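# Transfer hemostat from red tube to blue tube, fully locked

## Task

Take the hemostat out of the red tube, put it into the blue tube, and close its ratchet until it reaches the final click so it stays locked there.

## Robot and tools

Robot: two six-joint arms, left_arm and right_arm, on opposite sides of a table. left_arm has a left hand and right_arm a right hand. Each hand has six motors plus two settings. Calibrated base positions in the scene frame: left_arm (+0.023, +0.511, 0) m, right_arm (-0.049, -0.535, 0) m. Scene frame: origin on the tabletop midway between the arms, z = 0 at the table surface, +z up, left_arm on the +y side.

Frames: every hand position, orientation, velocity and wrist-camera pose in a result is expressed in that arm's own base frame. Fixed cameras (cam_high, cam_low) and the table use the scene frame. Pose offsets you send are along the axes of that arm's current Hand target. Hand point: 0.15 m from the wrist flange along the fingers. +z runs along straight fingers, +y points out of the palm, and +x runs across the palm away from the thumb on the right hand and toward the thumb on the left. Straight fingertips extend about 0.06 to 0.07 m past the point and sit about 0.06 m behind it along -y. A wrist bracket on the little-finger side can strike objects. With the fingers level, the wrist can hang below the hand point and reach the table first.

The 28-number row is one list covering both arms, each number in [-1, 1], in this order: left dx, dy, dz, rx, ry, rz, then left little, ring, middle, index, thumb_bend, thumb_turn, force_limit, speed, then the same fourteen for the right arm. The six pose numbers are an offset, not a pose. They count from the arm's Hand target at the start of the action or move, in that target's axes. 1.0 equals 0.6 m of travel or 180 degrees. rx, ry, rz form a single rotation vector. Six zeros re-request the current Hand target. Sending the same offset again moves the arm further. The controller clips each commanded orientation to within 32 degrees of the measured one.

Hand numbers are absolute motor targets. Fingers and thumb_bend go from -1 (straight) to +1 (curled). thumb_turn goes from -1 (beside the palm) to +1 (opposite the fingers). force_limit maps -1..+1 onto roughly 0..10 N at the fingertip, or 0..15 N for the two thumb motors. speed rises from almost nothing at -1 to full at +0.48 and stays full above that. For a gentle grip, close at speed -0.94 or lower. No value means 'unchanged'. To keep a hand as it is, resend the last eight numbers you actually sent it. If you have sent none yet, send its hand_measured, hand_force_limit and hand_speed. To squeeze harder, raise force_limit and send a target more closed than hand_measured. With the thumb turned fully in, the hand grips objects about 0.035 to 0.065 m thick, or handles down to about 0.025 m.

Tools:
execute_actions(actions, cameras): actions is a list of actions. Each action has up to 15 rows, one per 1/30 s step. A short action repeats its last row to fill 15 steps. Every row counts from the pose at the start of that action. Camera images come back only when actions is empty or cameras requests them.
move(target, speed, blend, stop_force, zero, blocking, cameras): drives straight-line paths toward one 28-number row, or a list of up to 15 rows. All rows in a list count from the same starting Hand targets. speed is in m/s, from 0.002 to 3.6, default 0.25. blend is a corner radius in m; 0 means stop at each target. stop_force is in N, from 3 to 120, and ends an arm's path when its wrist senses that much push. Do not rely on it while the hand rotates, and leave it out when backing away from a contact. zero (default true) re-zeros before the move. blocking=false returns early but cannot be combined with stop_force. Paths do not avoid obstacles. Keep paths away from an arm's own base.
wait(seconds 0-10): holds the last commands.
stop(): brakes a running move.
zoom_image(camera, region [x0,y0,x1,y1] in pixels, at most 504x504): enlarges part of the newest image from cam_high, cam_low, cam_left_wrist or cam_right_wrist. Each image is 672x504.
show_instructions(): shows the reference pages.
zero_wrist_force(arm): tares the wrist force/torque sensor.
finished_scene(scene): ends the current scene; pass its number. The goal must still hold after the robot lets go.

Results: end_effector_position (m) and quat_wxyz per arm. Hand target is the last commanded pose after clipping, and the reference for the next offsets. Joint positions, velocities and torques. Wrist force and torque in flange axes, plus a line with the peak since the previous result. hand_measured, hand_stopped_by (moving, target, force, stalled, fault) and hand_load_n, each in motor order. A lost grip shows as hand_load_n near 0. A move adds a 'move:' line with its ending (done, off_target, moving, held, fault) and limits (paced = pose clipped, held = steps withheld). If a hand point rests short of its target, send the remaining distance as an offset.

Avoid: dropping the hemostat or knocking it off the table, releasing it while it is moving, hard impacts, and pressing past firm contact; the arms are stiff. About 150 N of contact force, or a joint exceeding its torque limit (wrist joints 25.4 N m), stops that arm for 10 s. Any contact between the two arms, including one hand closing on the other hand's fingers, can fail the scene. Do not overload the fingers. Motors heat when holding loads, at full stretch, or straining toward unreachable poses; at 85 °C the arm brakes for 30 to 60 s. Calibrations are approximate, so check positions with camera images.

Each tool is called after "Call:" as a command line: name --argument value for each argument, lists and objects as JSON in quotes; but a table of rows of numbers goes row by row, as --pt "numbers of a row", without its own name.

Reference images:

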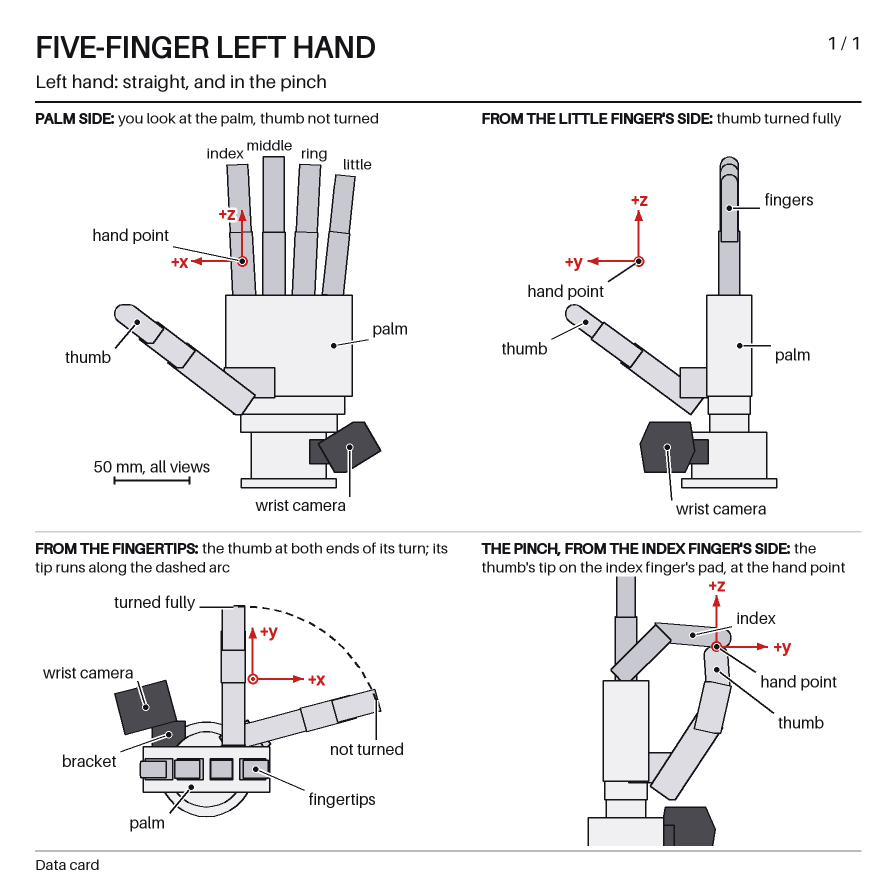

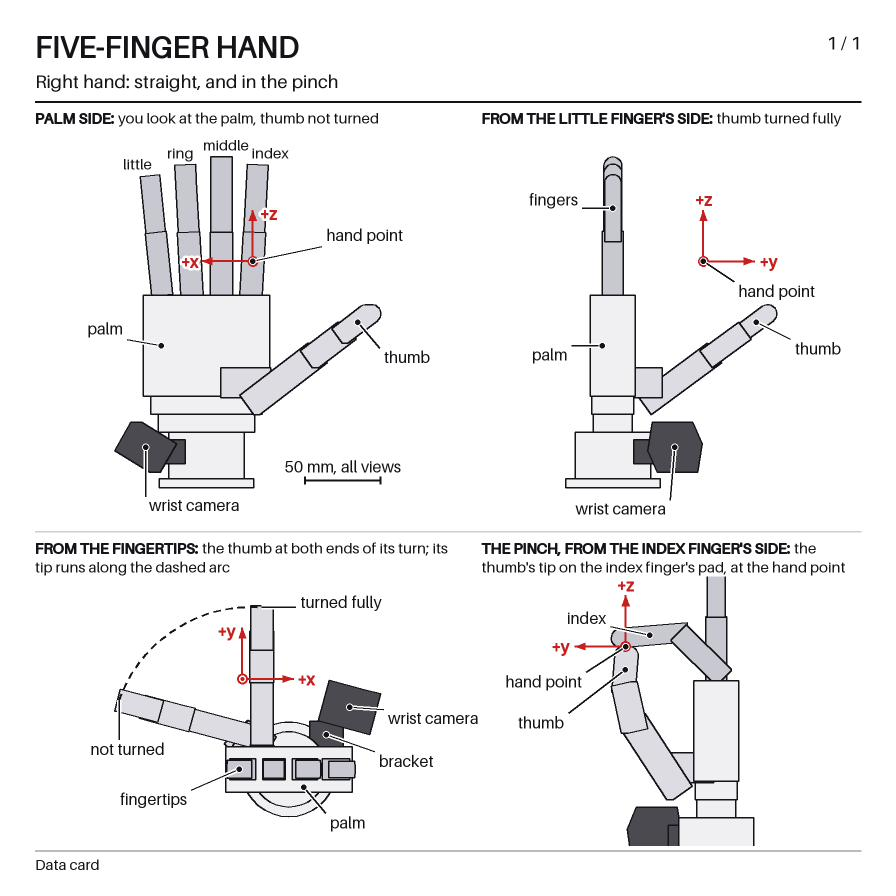

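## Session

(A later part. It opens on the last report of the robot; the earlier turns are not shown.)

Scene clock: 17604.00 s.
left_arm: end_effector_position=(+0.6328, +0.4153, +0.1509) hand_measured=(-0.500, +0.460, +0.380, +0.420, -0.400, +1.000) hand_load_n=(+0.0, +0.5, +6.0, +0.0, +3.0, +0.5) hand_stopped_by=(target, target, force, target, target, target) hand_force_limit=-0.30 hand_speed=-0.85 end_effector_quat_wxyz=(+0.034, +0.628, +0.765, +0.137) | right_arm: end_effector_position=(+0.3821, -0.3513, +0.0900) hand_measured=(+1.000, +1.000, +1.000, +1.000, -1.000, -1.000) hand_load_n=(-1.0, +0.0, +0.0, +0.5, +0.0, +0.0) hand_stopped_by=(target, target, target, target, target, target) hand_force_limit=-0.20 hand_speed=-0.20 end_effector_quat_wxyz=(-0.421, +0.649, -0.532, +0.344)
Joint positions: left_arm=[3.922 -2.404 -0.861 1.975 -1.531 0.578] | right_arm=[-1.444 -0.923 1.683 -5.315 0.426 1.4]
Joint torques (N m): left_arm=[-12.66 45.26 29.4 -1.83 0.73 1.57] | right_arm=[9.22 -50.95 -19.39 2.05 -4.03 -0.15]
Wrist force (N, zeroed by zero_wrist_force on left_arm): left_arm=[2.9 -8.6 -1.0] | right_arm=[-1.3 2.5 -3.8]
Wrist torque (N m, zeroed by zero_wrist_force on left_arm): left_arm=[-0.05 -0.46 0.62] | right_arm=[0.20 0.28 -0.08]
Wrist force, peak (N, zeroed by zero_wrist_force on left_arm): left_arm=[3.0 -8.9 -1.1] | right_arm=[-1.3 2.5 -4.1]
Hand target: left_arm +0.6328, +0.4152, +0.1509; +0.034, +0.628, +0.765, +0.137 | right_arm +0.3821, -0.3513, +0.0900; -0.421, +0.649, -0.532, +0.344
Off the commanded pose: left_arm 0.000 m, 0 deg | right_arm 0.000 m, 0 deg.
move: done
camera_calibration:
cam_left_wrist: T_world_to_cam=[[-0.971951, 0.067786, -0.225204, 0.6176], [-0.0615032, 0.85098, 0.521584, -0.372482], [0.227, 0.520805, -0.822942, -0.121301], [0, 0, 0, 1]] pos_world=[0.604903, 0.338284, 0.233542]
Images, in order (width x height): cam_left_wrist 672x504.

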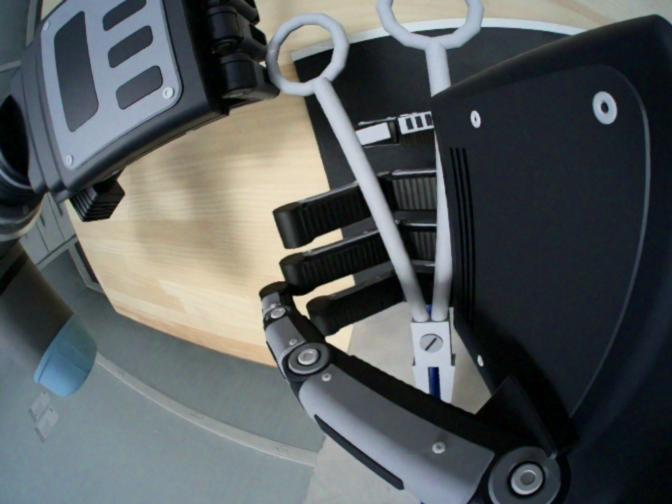

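Call:
move --target '[0.0013,0.0002,0.0002,0.0007,0.0014,-0.0053,-0.5,0.46,0.44,0.42,-0.4,1,-0.3,-0.85,0,-0.0017,0.0038,0,0,0,1,1,1,1,-1,-1,-0.2,-0.2]' --speed 0.005 --stop_force 18 --cameras '["cam_left_wrist"]'

Call:
zoom_image --camera "cam_left_wrist" --region '[140, 0, 520, 380]'

Call:
zoom_image --camera "cam_left_wrist" --region '[400, 300, 520, 420]'

Scene clock: 17616.50 s.
left_arm: end_effector_position=(+0.6328, +0.4161, +0.1509) hand_measured=(-0.500, +0.460, +0.380, +0.420, -0.400, +1.000) hand_load_n=(+0.0, +0.5, +6.0, +0.0, +3.0, +0.5) hand_stopped_by=(target, target, force, target, target, target) hand_force_limit=-0.30 hand_speed=-0.85 end_effector_quat_wxyz=(+0.033, +0.621, +0.771, +0.137) | right_arm: end_effector_position=(+0.3846, -0.3508, +0.0900) hand_measured=(+1.000, +1.000, +1.000, +1.000, -1.000, -1.000) hand_load_n=(-2.0, +0.0, +0.0, +0.5, +0.0, +0.0) hand_stopped_by=(target, target, target, target, target, target) hand_force_limit=-0.20 hand_speed=-0.20 end_effector_quat_wxyz=(-0.421, +0.649, -0.532, +0.344)
Joint positions: left_arm=[3.919 -2.406 -0.857 1.973 -1.537 0.559] | right_arm=[-1.438 -0.924 1.68 -5.323 0.425 1.414]
Joint torques (N m): left_arm=[-12.59 45.32 29.74 -1.4 0.79 1.42] | right_arm=[8.34 -52.23 -19.1 2.1 -4.36 -0.28]
Wrist force (N, zeroed by zero_wrist_force on left_arm): left_arm=[3.0 -10.2 -1.1] | right_arm=[-1.5 3.1 -4.5]
Wrist torque (N m, zeroed by zero_wrist_force on left_arm): left_arm=[-0.12 -0.52 0.71] | right_arm=[0.21 0.36 -0.06]
Wrist force, peak (N, zeroed by zero_wrist_force on left_arm): left_arm=[2.9 -10.3 -1.2] | right_arm=[-1.5 3.3 -4.7]
Hand target: left_arm +0.6328, +0.4160, +0.1509; +0.033, +0.621, +0.771, +0.137 | right_arm +0.3846, -0.3508, +0.0900; -0.421, +0.649, -0.532, +0.344
Off the commanded pose: left_arm 0.000 m, 0 deg | right_arm 0.000 m, 0 deg.
move: done
camera_calibration:
cam_left_wrist: T_world_to_cam=[[-0.973005, 0.0508907, -0.225103, 0.625255], [-0.0762175, 0.849797, 0.52157, -0.363359], [0.217835, 0.524647, -0.822978, -0.117526], [0, 0, 0, 1]] pos_world=[0.606283, 0.338622, 0.233543]
Images, in order (width x height): cam_left_wrist 672x504.

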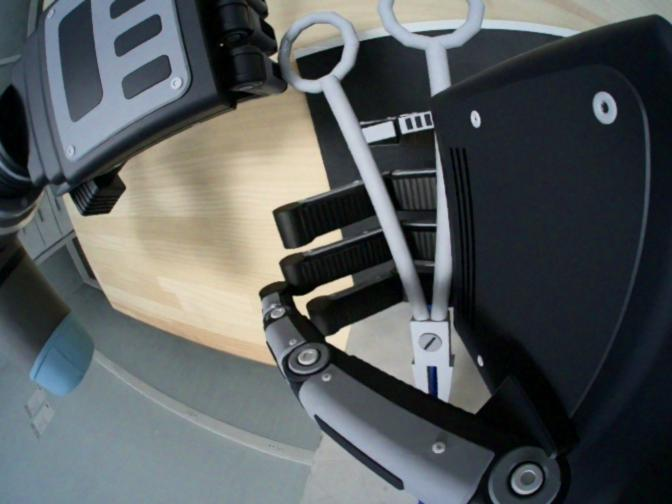

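Scaled by 1.326 from the camera's 672x504 image, which has a finer 960x720 frame.

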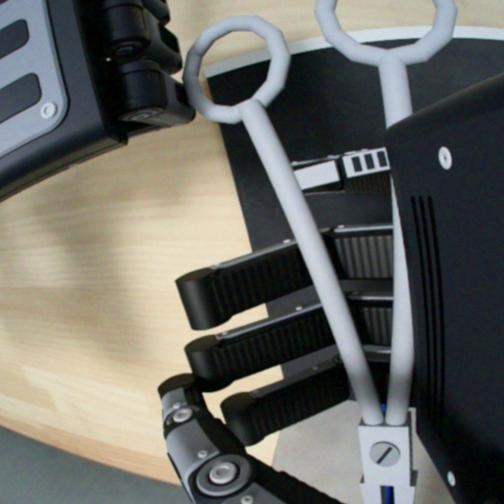

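Scaled by 4.200 from the camera's 672x504 image, which has a finer 960x720 frame.

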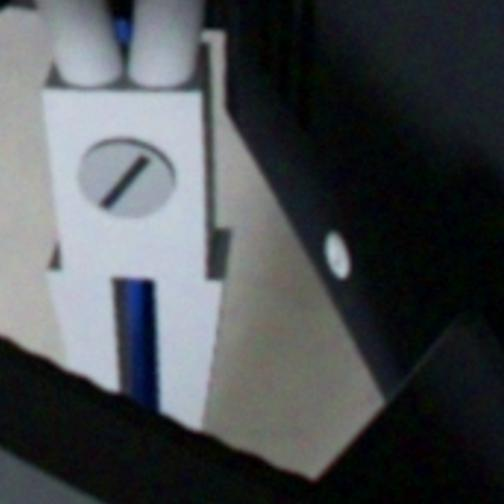

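Call:
move --target '[0.0013,0.0002,0.0002,0.0007,0.0014,-0.0053,-0.5,0.46,0.44,0.42,-0.4,1,-0.3,-0.85,0,-0.0017,0.0038,0,0,0,1,1,1,1,-1,-1,-0.2,-0.2]' --speed 0.005 --stop_force 20 --cameras '["cam_left_wrist"]'

Call:
zoom_image --camera "cam_left_wrist" --region '[140, 0, 520, 380]'

Call:
zoom_image --camera "cam_left_wrist" --region '[320, 80, 450, 180]'

Scene clock: 17632.40 s.
left_arm: end_effector_position=(+0.6327, +0.4169, +0.1509) hand_measured=(-0.500, +0.460, +0.380, +0.420, -0.400, +1.000) hand_load_n=(+0.0, +1.0, +6.0, +0.0, +2.5, +0.0) hand_stopped_by=(target, target, force, target, target, target) hand_force_limit=-0.30 hand_speed=-0.85 end_effector_quat_wxyz=(+0.032, +0.615, +0.776, +0.137) | right_arm: end_effector_position=(+0.3870, -0.3503, +0.0900) hand_measured=(+1.000, +1.000, +1.000, +1.000, -1.000, -1.000) hand_load_n=(-4.0, +0.0, +0.0, +0.0, -0.5, +0.0) hand_stopped_by=(target, target, target, target, target, target) hand_force_limit=-0.20 hand_speed=-0.20 end_effector_quat_wxyz=(-0.421, +0.649, -0.532, +0.344)
Joint positions: left_arm=[3.917 -2.409 -0.853 1.972 -1.542 0.539] | right_arm=[-1.432 -0.925 1.677 -5.332 0.424 1.427]
Joint torques (N m): left_arm=[-16.36 46.51 33.65 2.09 3.15 1.3] | right_arm=[16.03 -52.82 -19.23 2.42 -5.26 -0.27]
Wrist force (N, zeroed by zero_wrist_force on left_arm): left_arm=[4.8 -20.9 -2.9] | right_arm=[-1.7 7.1 -11.8]
Wrist torque (N m, zeroed by zero_wrist_force on left_arm): left_arm=[-0.33 -0.72 1.44] | right_arm=[0.59 0.76 0.15]
Wrist force, peak (N, zeroed by zero_wrist_force on left_arm): left_arm=[4.9 -21.2 -3.1] | right_arm=[-1.9 7.0 -12.0]
Hand target: left_arm +0.6327, +0.4168, +0.1509; +0.032, +0.615, +0.776, +0.137 | right_arm +0.3870, -0.3503, +0.0900; -0.421, +0.649, -0.532, +0.344
Off the commanded pose: left_arm 0.000 m, 0 deg | right_arm 0.000 m, 0 deg.
move: done
camera_calibration:
cam_left_wrist: T_world_to_cam=[[-0.973805, 0.0339581, -0.224835, 0.632648], [-0.0908416, 0.848351, 0.521583, -0.354176], [0.208451, 0.528345, -0.823043, -0.113518], [0, 0, 0, 1]] pos_world=[0.607565, 0.338958, 0.233544]
Images, in order (width x height): cam_left_wrist 672x504.

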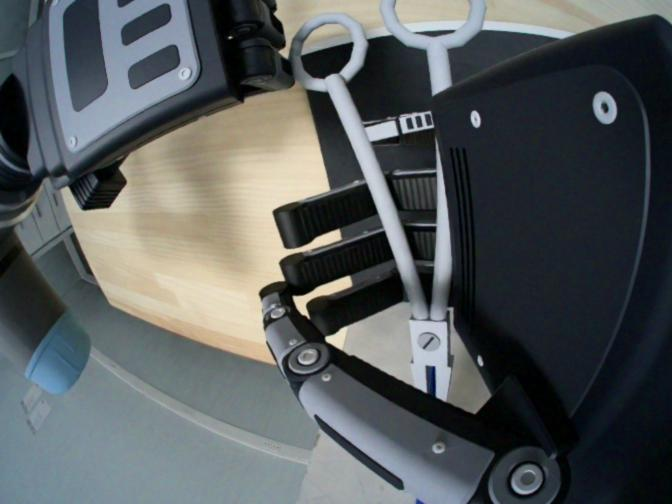

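Scaled by 1.326 from the camera's 672x504 image, which has a finer 960x720 frame.

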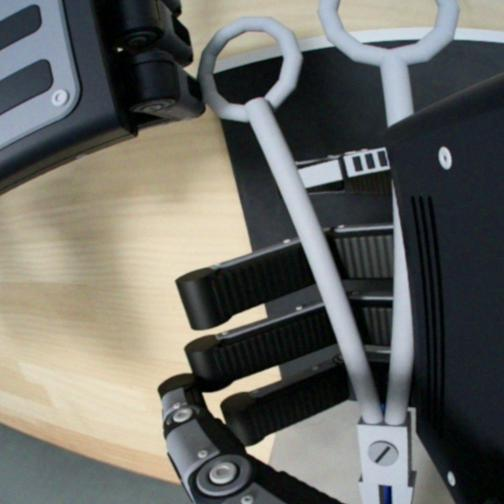

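Scaled by 3.877 from the camera's 672x504 image, which has a finer 960x720 frame.

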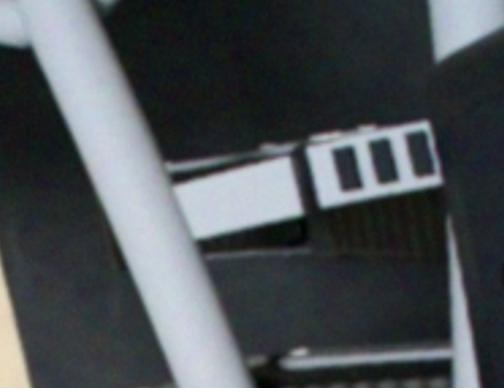

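Call:
move --target '[0.0007,0.0001,0.0001,0.00033,0.0007,-0.00265,-0.5,0.46,0.44,0.42,-0.4,1,-0.3,-0.85,0,-0.001,0.0023,0,0,0,1,1,1,1,-1,-1,-0.2,-0.2]' --speed 0.004 --stop_force 25 --cameras '["cam_left_wrist"]'

Call:
zoom_image --camera "cam_left_wrist" --region '[140, 0, 520, 380]'

Call:
zoom_image --camera "cam_left_wrist" --region '[320, 80, 450, 180]'

Scene clock: 17652.63 s.
left_arm: end_effector_position=(+0.6327, +0.4173, +0.1509) hand_measured=(-0.500, +0.460, +0.380, +0.420, -0.400, +1.000) hand_load_n=(+0.0, +2.0, +6.0, +0.0, +3.0, +0.5) hand_stopped_by=(target, target, force, target, target, target) hand_force_limit=-0.30 hand_speed=-0.85 end_effector_quat_wxyz=(+0.031, +0.611, +0.779, +0.137) | right_arm: end_effector_position=(+0.3885, -0.3500, +0.0900) hand_measured=(+1.000, +1.000, +1.000, +1.000, -1.000, -1.000) hand_load_n=(-9.5, +0.0, +0.0, +0.0, +0.0, +0.0) hand_stopped_by=(target, target, target, target, target, target) hand_force_limit=-0.20 hand_speed=-0.20 end_effector_quat_wxyz=(-0.421, +0.649, -0.532, +0.344)
Joint positions: left_arm=[3.915 -2.41 -0.851 1.971 -1.545 0.53] | right_arm=[-1.429 -0.925 1.675 -5.337 0.424 1.435]
Joint torques (N m): left_arm=[-21.82 46.78 39.87 6.61 5.6 -0.39] | right_arm=[22.95 -52.53 -18.9 2.25 -7.29 -0.69]
Wrist force (N, zeroed by zero_wrist_force on left_arm): left_arm=[6.0 -40.9 -7.8] | right_arm=[-3.3 16.1 -27.6]
Wrist torque (N m, zeroed by zero_wrist_force on left_arm): left_arm=[-0.32 -1.08 2.81] | right_arm=[1.38 1.68 0.58]
Wrist force, peak (N, zeroed by zero_wrist_force on left_arm): left_arm=[6.4 -41.2 -7.8] | right_arm=[-3.5 16.2 -27.7]
Hand target: left_arm +0.6327, +0.4173, +0.1509; +0.031, +0.611, +0.779, +0.137 | right_arm +0.3885, -0.3500, +0.0900; -0.421, +0.649, -0.532, +0.344
Off the commanded pose: left_arm 0.000 m, 0 deg | right_arm 0.000 m, 0 deg.
move: done
camera_calibration:
cam_left_wrist: T_world_to_cam=[[-0.974066, 0.0255503, -0.224816, 0.636321], [-0.0981485, 0.847542, 0.521573, -0.349535], [0.203868, 0.530112, -0.823055, -0.11156], [0, 0, 0, 1]] pos_world=[0.608256, 0.339127, 0.233544]
Images, in order (width x height): cam_left_wrist 672x504.

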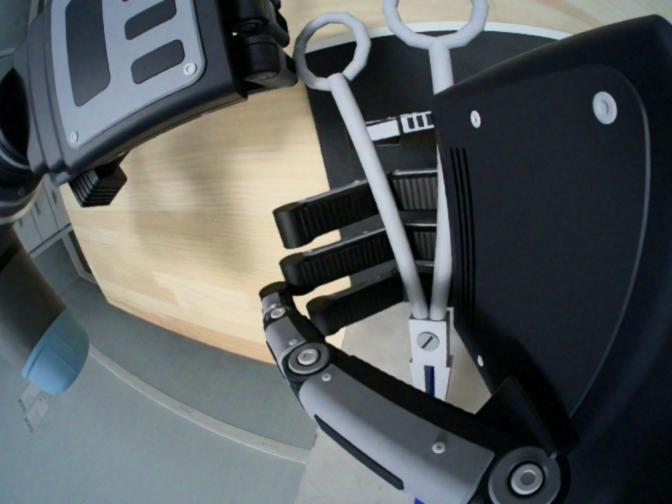

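Scaled by 1.326 from the camera's 672x504 image, which has a finer 960x720 frame.

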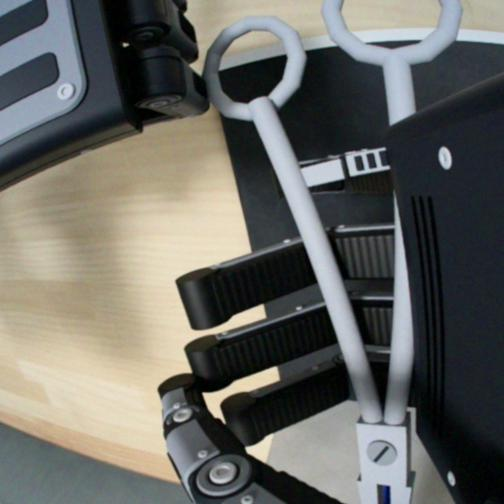

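Scaled by 3.877 from the camera's 672x504 image, which has a finer 960x720 frame.

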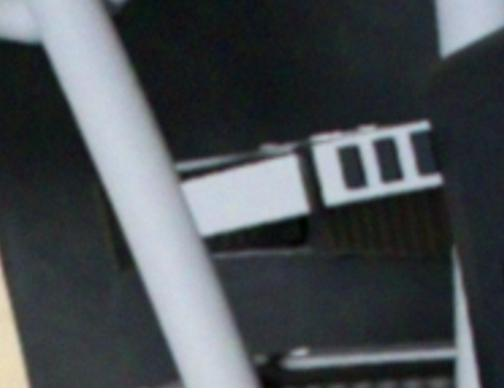

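Call:
move --target '[0,0,0,0,0,0,-0.5,0.46,0.44,0.42,-0.4,1,-0.3,-0.85,0,0.0068,-0.0152,0,0,0,1,1,1,1,-1,-1,-0.2,-0.2]' --speed 0.01 --cameras '["cam_left_wrist", "cam_high"]'

Call:
zoom_image --camera "cam_left_wrist" --region '[140, 0, 520, 380]'

Call:
zoom_image --camera "cam_left_wrist" --region '[320, 80, 450, 180]'

Call:
zoom_image --camera "cam_high" --region '[270, 240, 370, 340]'

Scene clock: 17726.20 s.
left_arm: end_effector_position=(+0.6327, +0.4172, +0.1510) hand_measured=(-0.500, +0.460, +0.380, +0.420, -0.400, +1.000) hand_load_n=(+0.5, +2.5, +6.0, +0.0, +3.0, +0.0) hand_stopped_by=(target, target, force, target, target, target) hand_force_limit=-0.30 hand_speed=-0.85 end_effector_quat_wxyz=(+0.031, +0.611, +0.779, +0.137) | right_arm: end_effector_position=(+0.3786, -0.3520, +0.0900) hand_measured=(+1.000, +1.000, +1.000, +1.000, -1.000, -1.000) hand_load_n=(-0.5, +0.0, +0.0, +0.0, +0.0, +0.0) hand_stopped_by=(target, target, target, target, target, target) hand_force_limit=-0.20 hand_speed=-0.20 end_effector_quat_wxyz=(-0.421, +0.649, -0.532, +0.344)
Joint positions: left_arm=[3.915 -2.41 -0.851 1.971 -1.545 0.53] | right_arm=[-1.452 -0.922 1.687 -5.302 0.427 1.381]
Joint torques (N m): left_arm=[-2.37 53.98 28.29 -3.49 -0.29 1.48] | right_arm=[10.66 -25.23 -12.55 1.21 0.57 1.51]
Wrist force (N, zeroed by zero_wrist_force on left_arm): left_arm=[5.6 -1.9 2.3] | right_arm=[-0.4 -1.0 -0.3]
Wrist torque (N m, zeroed by zero_wrist_force on left_arm): left_arm=[0.09 -0.37 0.48] | right_arm=[-0.12 0.09 -0.12]
Wrist force, peak (N, zeroed by zero_wrist_force on left_arm): left_arm=[6.1 -41.4 -7.7] | right_arm=[-3.4 16.3 -27.7]
Hand target: left_arm +0.6327, +0.4173, +0.1509; +0.031, +0.611, +0.779, +0.137 | right_arm +0.3787, -0.3520, +0.0900; -0.421, +0.649, -0.532, +0.344
Off the commanded pose: left_arm 0.000 m, 0 deg | right_arm 0.000 m, 0 deg.
move: done
camera_calibration:
cam_left_wrist: T_world_to_cam=[[-0.974032, 0.0257507, -0.224943, 0.636261], [-0.0980574, 0.847522, 0.521623, -0.349596], [0.204076, 0.530135, -0.822989, -0.11171], [0, 0, 0, 1]] pos_world=[0.608256, 0.339128, 0.233543]
Images, in order (width x height): cam_high 672x504, cam_left_wrist 672x504.

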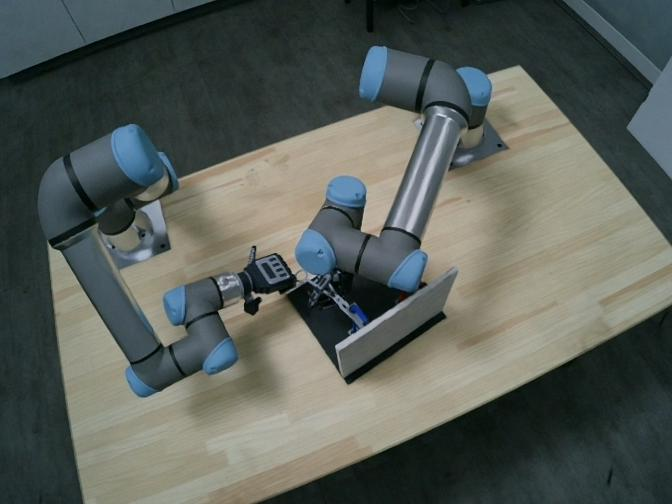

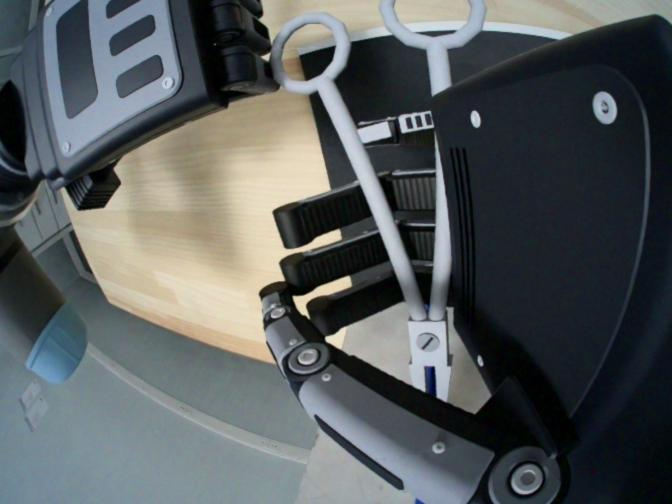

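Scaled by 1.326 from the camera's 672x504 image, which has a finer 960x720 frame.

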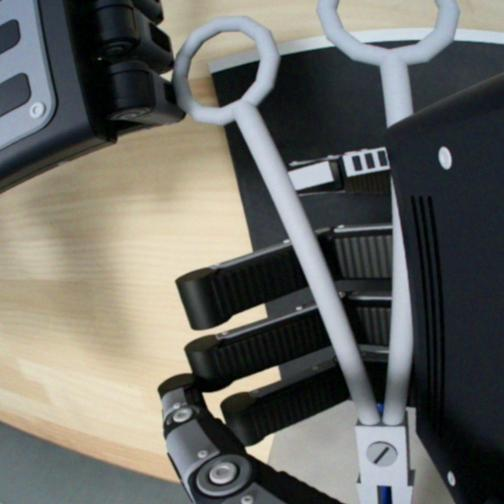

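Scaled by 3.877 from the camera's 672x504 image, which has a finer 960x720 frame.

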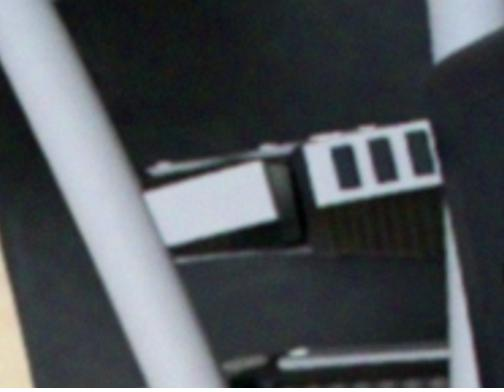

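Scaled by 5.040 from the camera's 672x504 image, which has a finer 960x720 frame.

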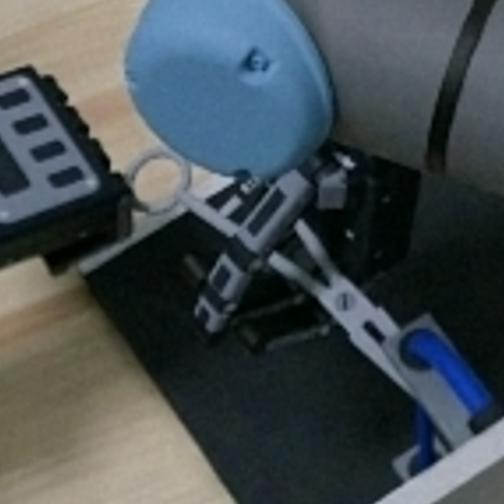

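Call:
move --pt "0 0 0 0 0 0 -0.5 0.46 0.44 0.42 -0.4 1 -0.3 -0.85 0 0.0034 -0.0076 0 0 0 1 1 1 1 -1 -1 -0.2 -0.2" --pt "0 0 0 0 0 0 -0.5 0.46 0.44 0.42 -0.4 1 -0.3 -0.85 0.019 0.0034 -0.0076 0 0 0 1 1 1 1 -1 -1 -0.2 -0.2" --pt "0 0 0 0 0 0 -0.5 0.46 0.44 0.42 -0.4 1 -0.3 -0.85 0.019 -0.0041 0.0091 0 0 0 1 1 1 1 -1 -1 -0.2 -0.2" --speed 0.01 --cameras '["cam_left_wrist"]'

Call:
zoom_image --camera "cam_left_wrist" --region '[140, 0, 520, 380]'

Scene clock: 17800.50 s.
left_arm: end_effector_position=(+0.6327, +0.4173, +0.1509) hand_measured=(-0.500, +0.460, +0.380, +0.420, -0.400, +1.000) hand_load_n=(+0.0, +1.0, +6.0, +0.0, +3.0, +0.5) hand_stopped_by=(target, target, force, target, target, target) hand_force_limit=-0.30 hand_speed=-0.85 end_effector_quat_wxyz=(+0.031, +0.611, +0.779, +0.137) | right_arm: end_effector_position=(+0.3869, -0.3620, +0.0900) hand_measured=(+1.000, +1.000, +1.000, +1.000, -1.000, -1.000) hand_load_n=(+0.0, -2.0, +0.0, +0.0, +0.0, +0.0) hand_stopped_by=(target, target, target, target, target, target) hand_force_limit=-0.20 hand_speed=-0.20 end_effector_quat_wxyz=(-0.421, +0.649, -0.532, +0.344)
Joint positions: left_arm=[3.915 -2.41 -0.851 1.971 -1.545 0.53] | right_arm=[-1.436 -0.904 1.641 -5.308 0.425 1.418]
Joint torques (N m): left_arm=[9.12 52.38 8.14 -0.34 -0.22 1.65] | right_arm=[-2.87 -51.44 -12.77 3.84 -3.59 -1.79]
Wrist force (N, zeroed by zero_wrist_force on left_arm): left_arm=[2.1 -10.8 -0.3] | right_arm=[-0.9 3.1 -5.1]
Wrist torque (N m, zeroed by zero_wrist_force on left_arm): left_arm=[-0.11 -0.43 0.71] | right_arm=[0.21 0.24 -0.05]
Wrist force, peak (N, zeroed by zero_wrist_force on left_arm): left_arm=[2.5 -11.1 -0.7] | right_arm=[-0.7 3.0 -5.4]
Hand target: left_arm +0.6327, +0.4173, +0.1509; +0.031, +0.611, +0.779, +0.137 | right_arm +0.3868, -0.3620, +0.0900; -0.421, +0.649, -0.532, +0.344
Off the commanded pose: left_arm 0.000 m, 0 deg | right_arm 0.000 m, 0 deg.
move: done
camera_calibration:
cam_left_wrist: T_world_to_cam=[[-0.974046, 0.0256021, -0.224896, 0.63631], [-0.0981463, 0.847548, 0.521565, -0.349537], [0.203963, 0.530101, -0.823038, -0.111619], [0, 0, 0, 1]] pos_world=[0.608256, 0.339127, 0.233543]
Images, in order (width x height): cam_left_wrist 672x504.

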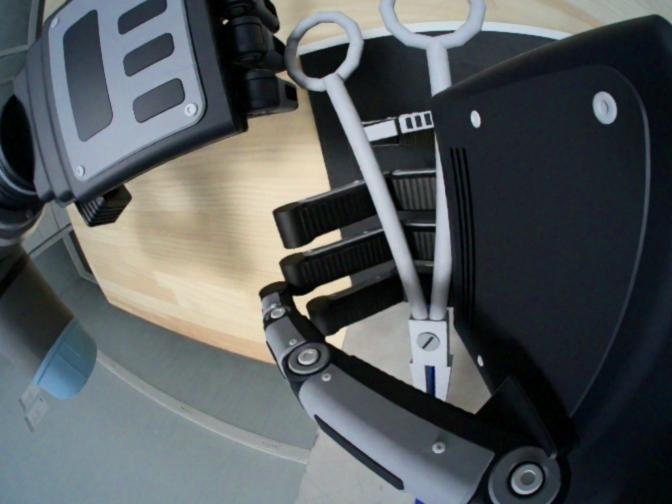

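Scaled by 1.326 from the camera's 672x504 image, which has a finer 960x720 frame.

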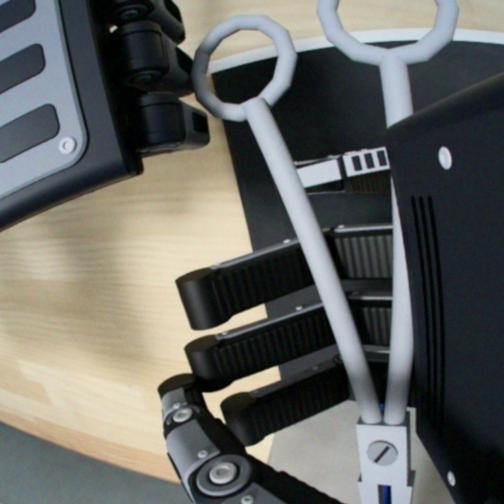

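Call:
move --target '[0,0,0,0,0,0,-0.5,0.46,0.44,0.42,-0.4,1,-0.3,-0.85,0,-0.0014,0.0031,0,0,0,1,1,1,1,-1,-1,-0.2,-0.2]' --speed 0.004 --stop_force 35 --cameras '["cam_left_wrist"]'

Call:
zoom_image --camera "cam_left_wrist" --region '[140, 0, 520, 380]'

Call:
zoom_image --camera "cam_left_wrist" --region '[320, 80, 450, 180]'

Scene clock: 17814.27 s.
left_arm: end_effector_position=(+0.6327, +0.4173, +0.1509) hand_measured=(-0.500, +0.460, +0.380, +0.420, -0.400, +1.000) hand_load_n=(-0.5, +1.5, +6.0, +0.0, +3.0, +0.5) hand_stopped_by=(target, target, force, target, target, target) hand_force_limit=-0.30 hand_speed=-0.85 end_effector_quat_wxyz=(+0.031, +0.611, +0.779, +0.137) | right_arm: end_effector_position=(+0.3888, -0.3616, +0.0900) hand_measured=(+1.000, +1.000, +1.000, +1.000, -1.000, -1.000) hand_load_n=(+0.0, -3.5, +0.0, +0.0, +0.0, -0.5) hand_stopped_by=(target, target, target, target, target, target) hand_force_limit=-0.20 hand_speed=-0.20 end_effector_quat_wxyz=(-0.421, +0.649, -0.532, +0.344)
Joint positions: left_arm=[3.915 -2.41 -0.851 1.971 -1.545 0.53] | right_arm=[-1.432 -0.905 1.639 -5.315 0.424 1.428]
Joint torques (N m): left_arm=[6.59 52 13.63 1.88 1.59 1.75] | right_arm=[6.31 -53.4 -13.13 4.4 -5.03 -1.89]
Wrist force (N, zeroed by zero_wrist_force on left_arm): left_arm=[3.1 -18.7 -2.6] | right_arm=[-1.0 6.1 -10.1]
Wrist torque (N m, zeroed by zero_wrist_force on left_arm): left_arm=[-0.27 -0.60 1.23] | right_arm=[0.44 0.52 0.07]
Wrist force, peak (N, zeroed by zero_wrist_force on left_arm): left_arm=[3.1 -19.0 -2.4] | right_arm=[-0.7 6.3 -10.2]
Hand target: left_arm +0.6327, +0.4173, +0.1509; +0.031, +0.611, +0.779, +0.137 | right_arm +0.3888, -0.3616, +0.0900; -0.421, +0.649, -0.532, +0.344
Off the commanded pose: left_arm 0.000 m, 0 deg | right_arm 0.000 m, 0 deg.
move: done
camera_calibration:
cam_left_wrist: T_world_to_cam=[[-0.974042, 0.0256165, -0.224914, 0.636306], [-0.0981543, 0.84752, 0.521609, -0.349532], [0.203981, 0.530145, -0.823006, -0.111651], [0, 0, 0, 1]] pos_world=[0.608256, 0.339127, 0.233543]
Images, in order (width x height): cam_left_wrist 672x504.

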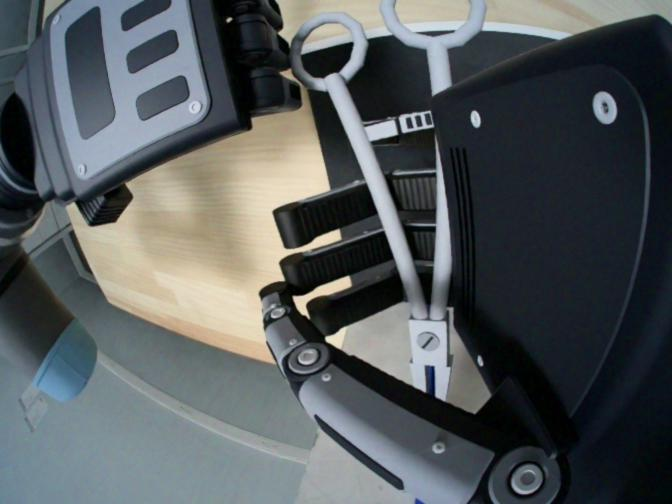

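Scaled by 1.326 from the camera's 672x504 image, which has a finer 960x720 frame.

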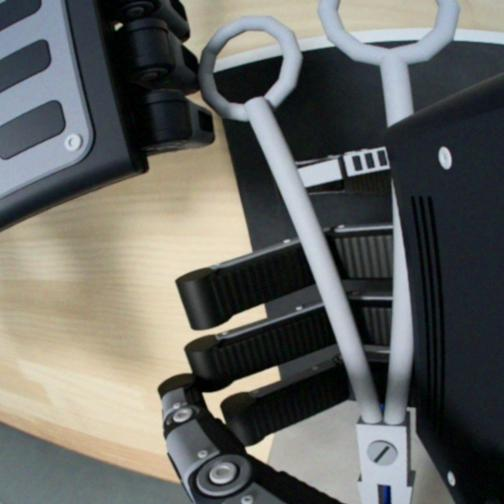

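Scaled by 3.877 from the camera's 672x504 image, which has a finer 960x720 frame.

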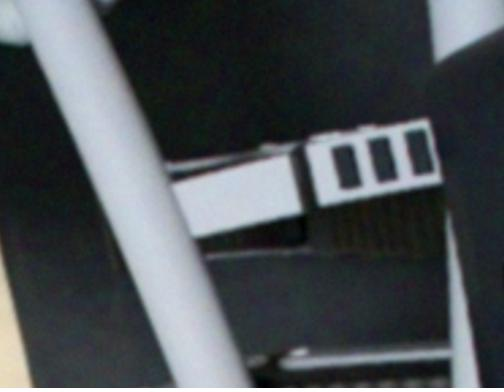

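Call:
move --target '[0,0,0,0,0,0,-0.5,0.46,0.44,0.42,-0.4,1,-0.3,-0.85,0,-0.0014,0.0031,0,0,0,1,1,1,1,-1,-1,-0.2,-0.2]' --speed 0.004 --stop_force 30 --cameras '["cam_left_wrist"]'

Call:
zoom_image --camera "cam_left_wrist" --region '[140, 0, 520, 380]'

Call:
zoom_image --camera "cam_left_wrist" --region '[320, 80, 450, 180]'

Scene clock: 17830.63 s.
left_arm: end_effector_position=(+0.6327, +0.4173, +0.1509) hand_measured=(-0.500, +0.460, +0.380, +0.420, -0.400, +1.000) hand_load_n=(+0.0, +1.5, +6.0, +0.0, +3.5, +0.0) hand_stopped_by=(target, target, force, target, target, target) hand_force_limit=-0.30 hand_speed=-0.85 end_effector_quat_wxyz=(+0.031, +0.611, +0.779, +0.137) | right_arm: end_effector_position=(+0.3908, -0.3612, +0.0900) hand_measured=(+1.000, +1.000, +1.000, +1.000, -1.000, -1.000) hand_load_n=(-0.5, -8.0, +0.5, +0.0, +0.0, +0.0) hand_stopped_by=(target, target, target, target, target, target) hand_force_limit=-0.20 hand_speed=-0.20 end_effector_quat_wxyz=(-0.421, +0.649, -0.532, +0.344)
Joint positions: left_arm=[3.915 -2.41 -0.851 1.971 -1.545 0.53] | right_arm=[-1.427 -0.905 1.637 -5.322 0.424 1.439]
Joint torques (N m): left_arm=[-5.68 51.17 19.44 4.58 3.43 1.1] | right_arm=[16.03 -51.81 -12.64 4.53 -6.89 -2.01]
Wrist force (N, zeroed by zero_wrist_force on left_arm): left_arm=[4.8 -36.7 -6.9] | right_arm=[-1.2 14.6 -24.2]
Wrist torque (N m, zeroed by zero_wrist_force on left_arm): left_arm=[-0.28 -0.96 2.47] | right_arm=[1.18 1.16 0.45]
Wrist force, peak (N, zeroed by zero_wrist_force on left_arm): left_arm=[4.9 -37.2 -7.1] | right_arm=[-1.1 15.0 -24.5]
Hand target: left_arm +0.6327, +0.4173, +0.1509; +0.031, +0.611, +0.779, +0.137 | right_arm +0.3908, -0.3612, +0.0900; -0.421, +0.649, -0.532, +0.344
Off the commanded pose: left_arm 0.000 m, 0 deg | right_arm 0.000 m, 0 deg.
move: done
camera_calibration:
cam_left_wrist: T_world_to_cam=[[-0.974056, 0.0256869, -0.224844, 0.636275], [-0.0980488, 0.847545, 0.521588, -0.349601], [0.203963, 0.530102, -0.823038, -0.111619], [0, 0, 0, 1]] pos_world=[0.608256, 0.339128, 0.233544]
Images, in order (width x height): cam_left_wrist 672x504.

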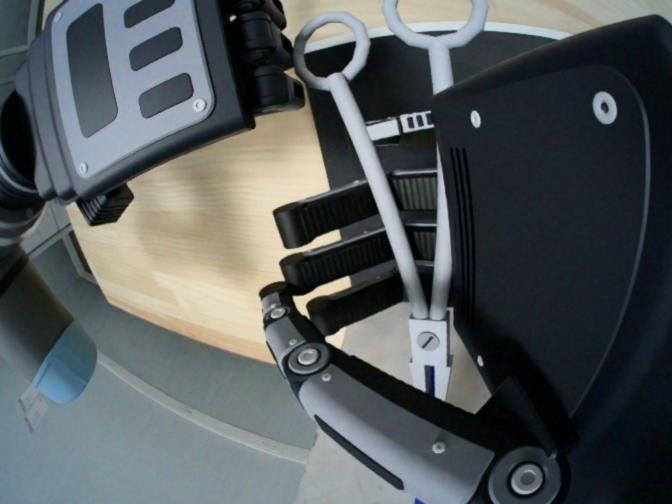

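Scaled by 1.326 from the camera's 672x504 image, which has a finer 960x720 frame.

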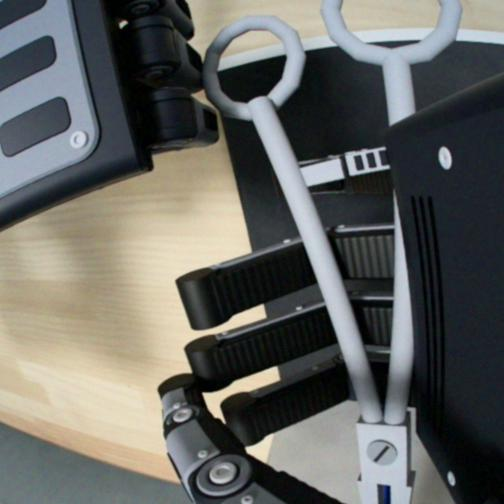

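Scaled by 3.877 from the camera's 672x504 image, which has a finer 960x720 frame.

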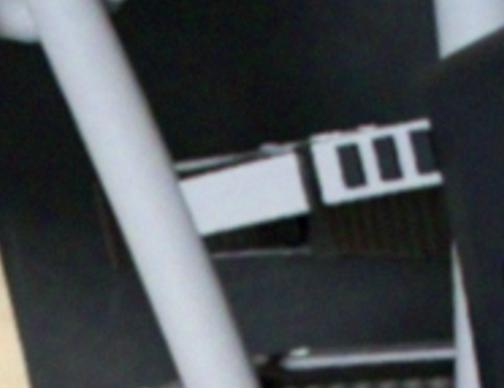

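Call:
zoom_image --camera "cam_left_wrist" --region '[400, 300, 500, 400]'

Call:
execute_actions --actions '[]' --cameras '["cam_high"]'

Call:
zoom_image --camera "cam_high" --region '[320, 280, 370, 335]'

Scaled by 5.040 from the camera's 672x504 image, which has a finer 960x720 frame.

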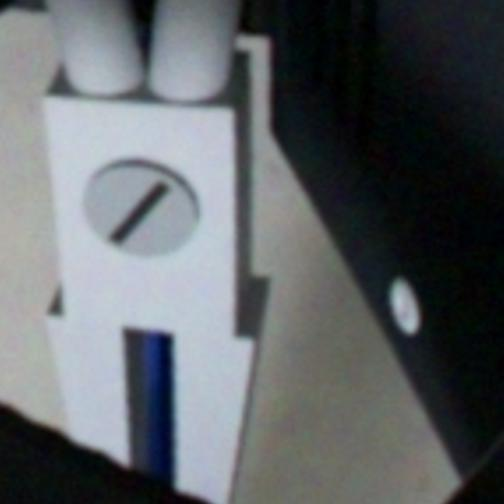

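Scene clock: 17848.67 s.
left_arm: end_effector_position=(+0.6327, +0.4173, +0.1509) hand_measured=(-0.500, +0.460, +0.380, +0.420, -0.400, +1.000) hand_load_n=(+0.0, +1.5, +6.5, +0.0, +3.0, +0.0) hand_stopped_by=(target, target, force, target, target, target) hand_force_limit=-0.30 hand_speed=-0.85 end_effector_quat_wxyz=(+0.031, +0.611, +0.779, +0.137) | right_arm: end_effector_position=(+0.3908, -0.3612, +0.0900) hand_measured=(+1.000, +1.000, +1.000, +1.000, -1.000, -1.000) hand_load_n=(-0.5, -8.0, +0.0, +0.0, +0.0, +0.0) hand_stopped_by=(target, target, target, target, target, target) hand_force_limit=-0.20 hand_speed=-0.20 end_effector_quat_wxyz=(-0.421, +0.649, -0.532, +0.344)
Joint positions: left_arm=[3.915 -2.41 -0.851 1.971 -1.545 0.53] | right_arm=[-1.428 -0.905 1.637 -5.322 0.424 1.439]
Joint velocities: within noise
Joint torques (N m): left_arm=[-14.86 50.05 24.31 6.82 5.12 -2.32] | right_arm=[3.15 -48.24 -7.08 4.99 -6.75 -1.82]
Motor temperatures (°C): left_arm=[24 39 28 33 30 32] | right_arm=[24 27 28 32 34 29]
Wrist force (N, zeroed by zero_wrist_force on left_arm): left_arm=[4.8 -36.9 -7.1] | right_arm=[-1.3 14.8 -24.1]
Wrist torque (N m, zeroed by zero_wrist_force on left_arm): left_arm=[-0.32 -0.97 2.48] | right_arm=[1.21 1.16 0.45]
Wrist force, peak (N, zeroed by zero_wrist_force on left_arm): left_arm=[5.1 -37.3 -7.3] | right_arm=[-1.3 15.1 -24.4]
Hand target: left_arm +0.6327, +0.4173, +0.1509; +0.031, +0.611, +0.779, +0.137 | right_arm +0.3908, -0.3612, +0.0900; -0.421, +0.649, -0.532, +0.344
Off the commanded pose: left_arm 0.000 m, 0 deg | right_arm 0.000 m, 0 deg.
Images, in order (width x height): cam_high 672x504.

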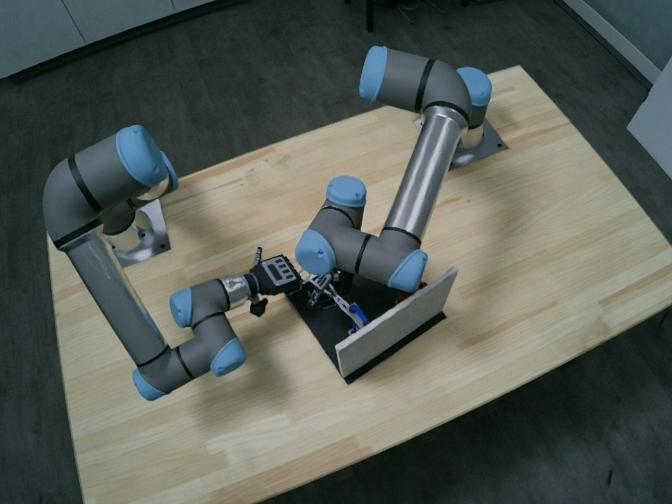

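Scaled by 9.164 from the camera's 672x504 image, which has a finer 960x720 frame.

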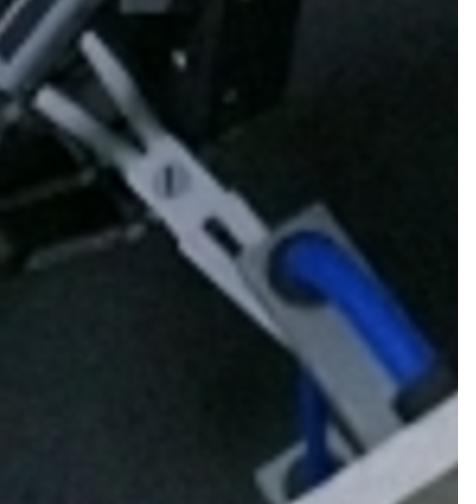

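Call:
execute_actions --actions '[]'

Call:
zoom_image --camera "cam_left_wrist" --region '[140, 0, 520, 380]'

Call:
zoom_image --camera "cam_left_wrist" --region '[320, 80, 450, 180]'

Call:
zoom_image --camera "cam_high" --region '[270, 240, 370, 340]'

Scene clock: 17932.17 s.
left_arm: end_effector_position=(+0.6327, +0.4173, +0.1509) hand_measured=(-0.500, +0.460, +0.380, +0.420, -0.400, +1.000) hand_load_n=(-0.5, +1.5, +6.0, +0.5, +3.0, +0.0) hand_stopped_by=(target, target, force, target, target, target) hand_force_limit=-0.30 hand_speed=-0.85 end_effector_quat_wxyz=(+0.031, +0.611, +0.779, +0.137) | right_arm: end_effector_position=(+0.3908, -0.3612, +0.0900) hand_measured=(+1.000, +1.000, +1.000, +1.000, -1.000, -1.000) hand_load_n=(-0.5, -8.0, +0.0, +0.0, +0.0, +0.0) hand_stopped_by=(target, target, target, target, target, target) hand_force_limit=-0.20 hand_speed=-0.20 end_effector_quat_wxyz=(-0.421, +0.649, -0.532, +0.344)
Joint positions: left_arm=[3.915 -2.41 -0.851 1.971 -1.545 0.53] | right_arm=[-1.428 -0.905 1.637 -5.322 0.424 1.439]
Joint velocities: within noise
Joint torques (N m): left_arm=[-18.94 49.97 27.99 6.75 5.18 -3.49] | right_arm=[2.28 -44.32 -5.92 4.49 -7 -1.82]
Motor temperatures (°C): left_arm=[24 39 28 33 30 32] | right_arm=[24 27 28 32 34 29]
Wrist force (N, zeroed by zero_wrist_force on left_arm): left_arm=[5.0 -36.9 -7.2] | right_arm=[-1.2 14.8 -24.2]
Wrist torque (N m, zeroed by zero_wrist_force on left_arm): left_arm=[-0.33 -0.99 2.49] | right_arm=[1.23 1.14 0.46]
Wrist force, peak (N, zeroed by zero_wrist_force on left_arm): left_arm=[5.1 -37.2 -7.3] | right_arm=[-1.2 14.7 -24.5]
Hand target: left_arm +0.6327, +0.4173, +0.1509; +0.031, +0.611, +0.779, +0.137 | right_arm +0.3908, -0.3612, +0.0900; -0.421, +0.649, -0.532, +0.344
Off the commanded pose: left_arm 0.000 m, 0 deg | right_arm 0.000 m, 0 deg.
camera_calibration:
cam_left_wrist: T_world_to_cam=[[-0.974056, 0.0256845, -0.224845, 0.636276], [-0.0980516, 0.847545, 0.521587, -0.349599], [0.203963, 0.530102, -0.823038, -0.111619], [0, 0, 0, 1]] pos_world=[0.608256, 0.339128, 0.233544]
cam_right_wrist: T_world_to_cam=[[-0.336952, -0.349756, -0.874147, 0.0788921], [-0.64835, 0.759429, -0.0539407, 0.54689], [0.682719, 0.548578, -0.482656, 0.0847299], [0, 0, 0, 1]] pos_world=[0.323312, -0.434212, 0.139358]

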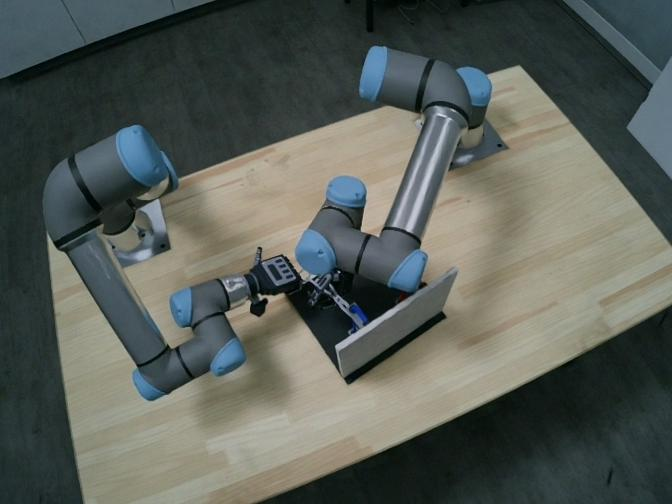

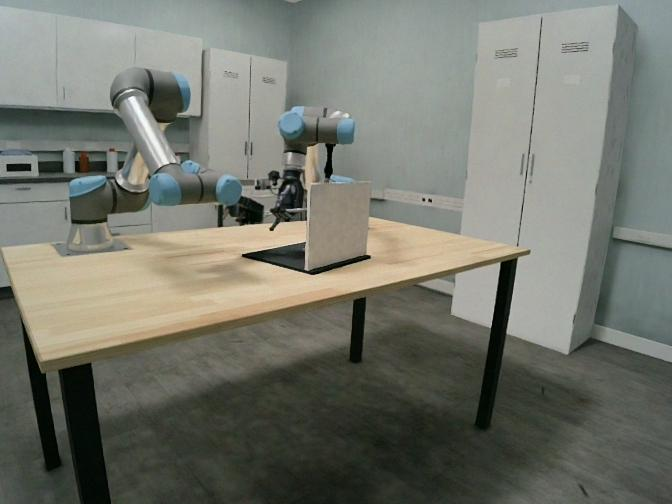

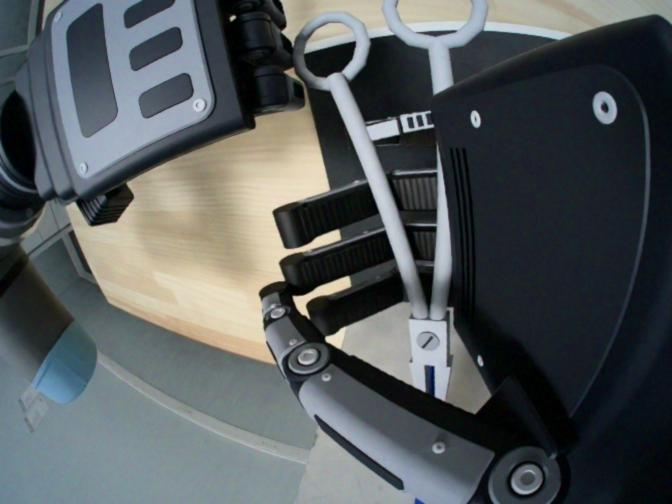

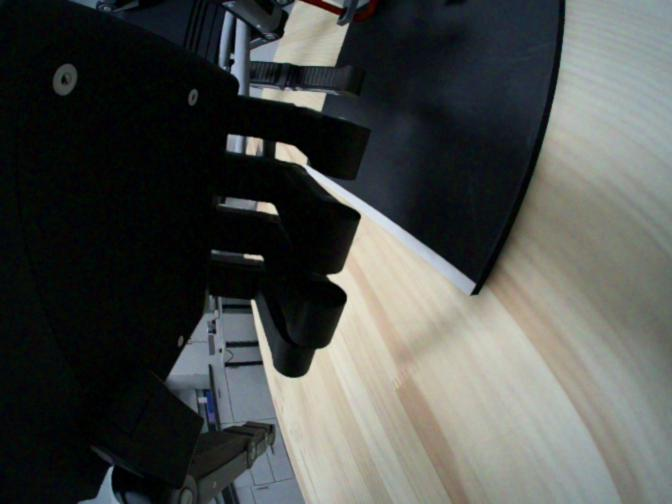

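Scaled by 1.326 from the camera's 672x504 image, which has a finer 960x720 frame.

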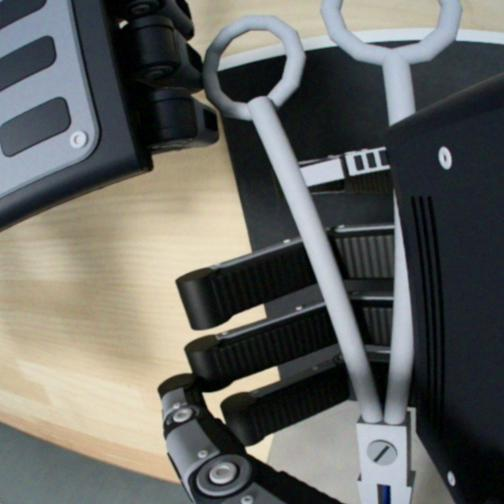

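Scaled by 3.877 from the camera's 672x504 image, which has a finer 960x720 frame.

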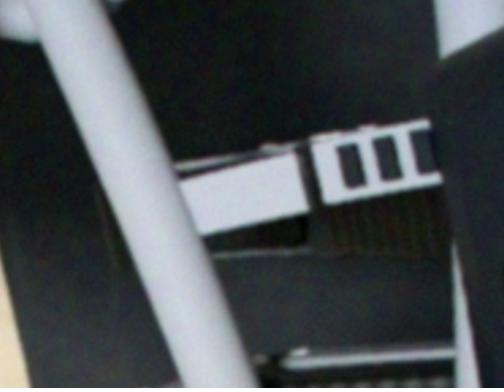

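Scaled by 5.040 from the camera's 672x504 image, which has a finer 960x720 frame.

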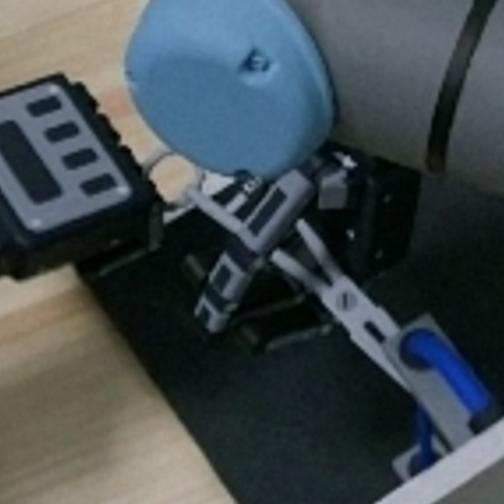

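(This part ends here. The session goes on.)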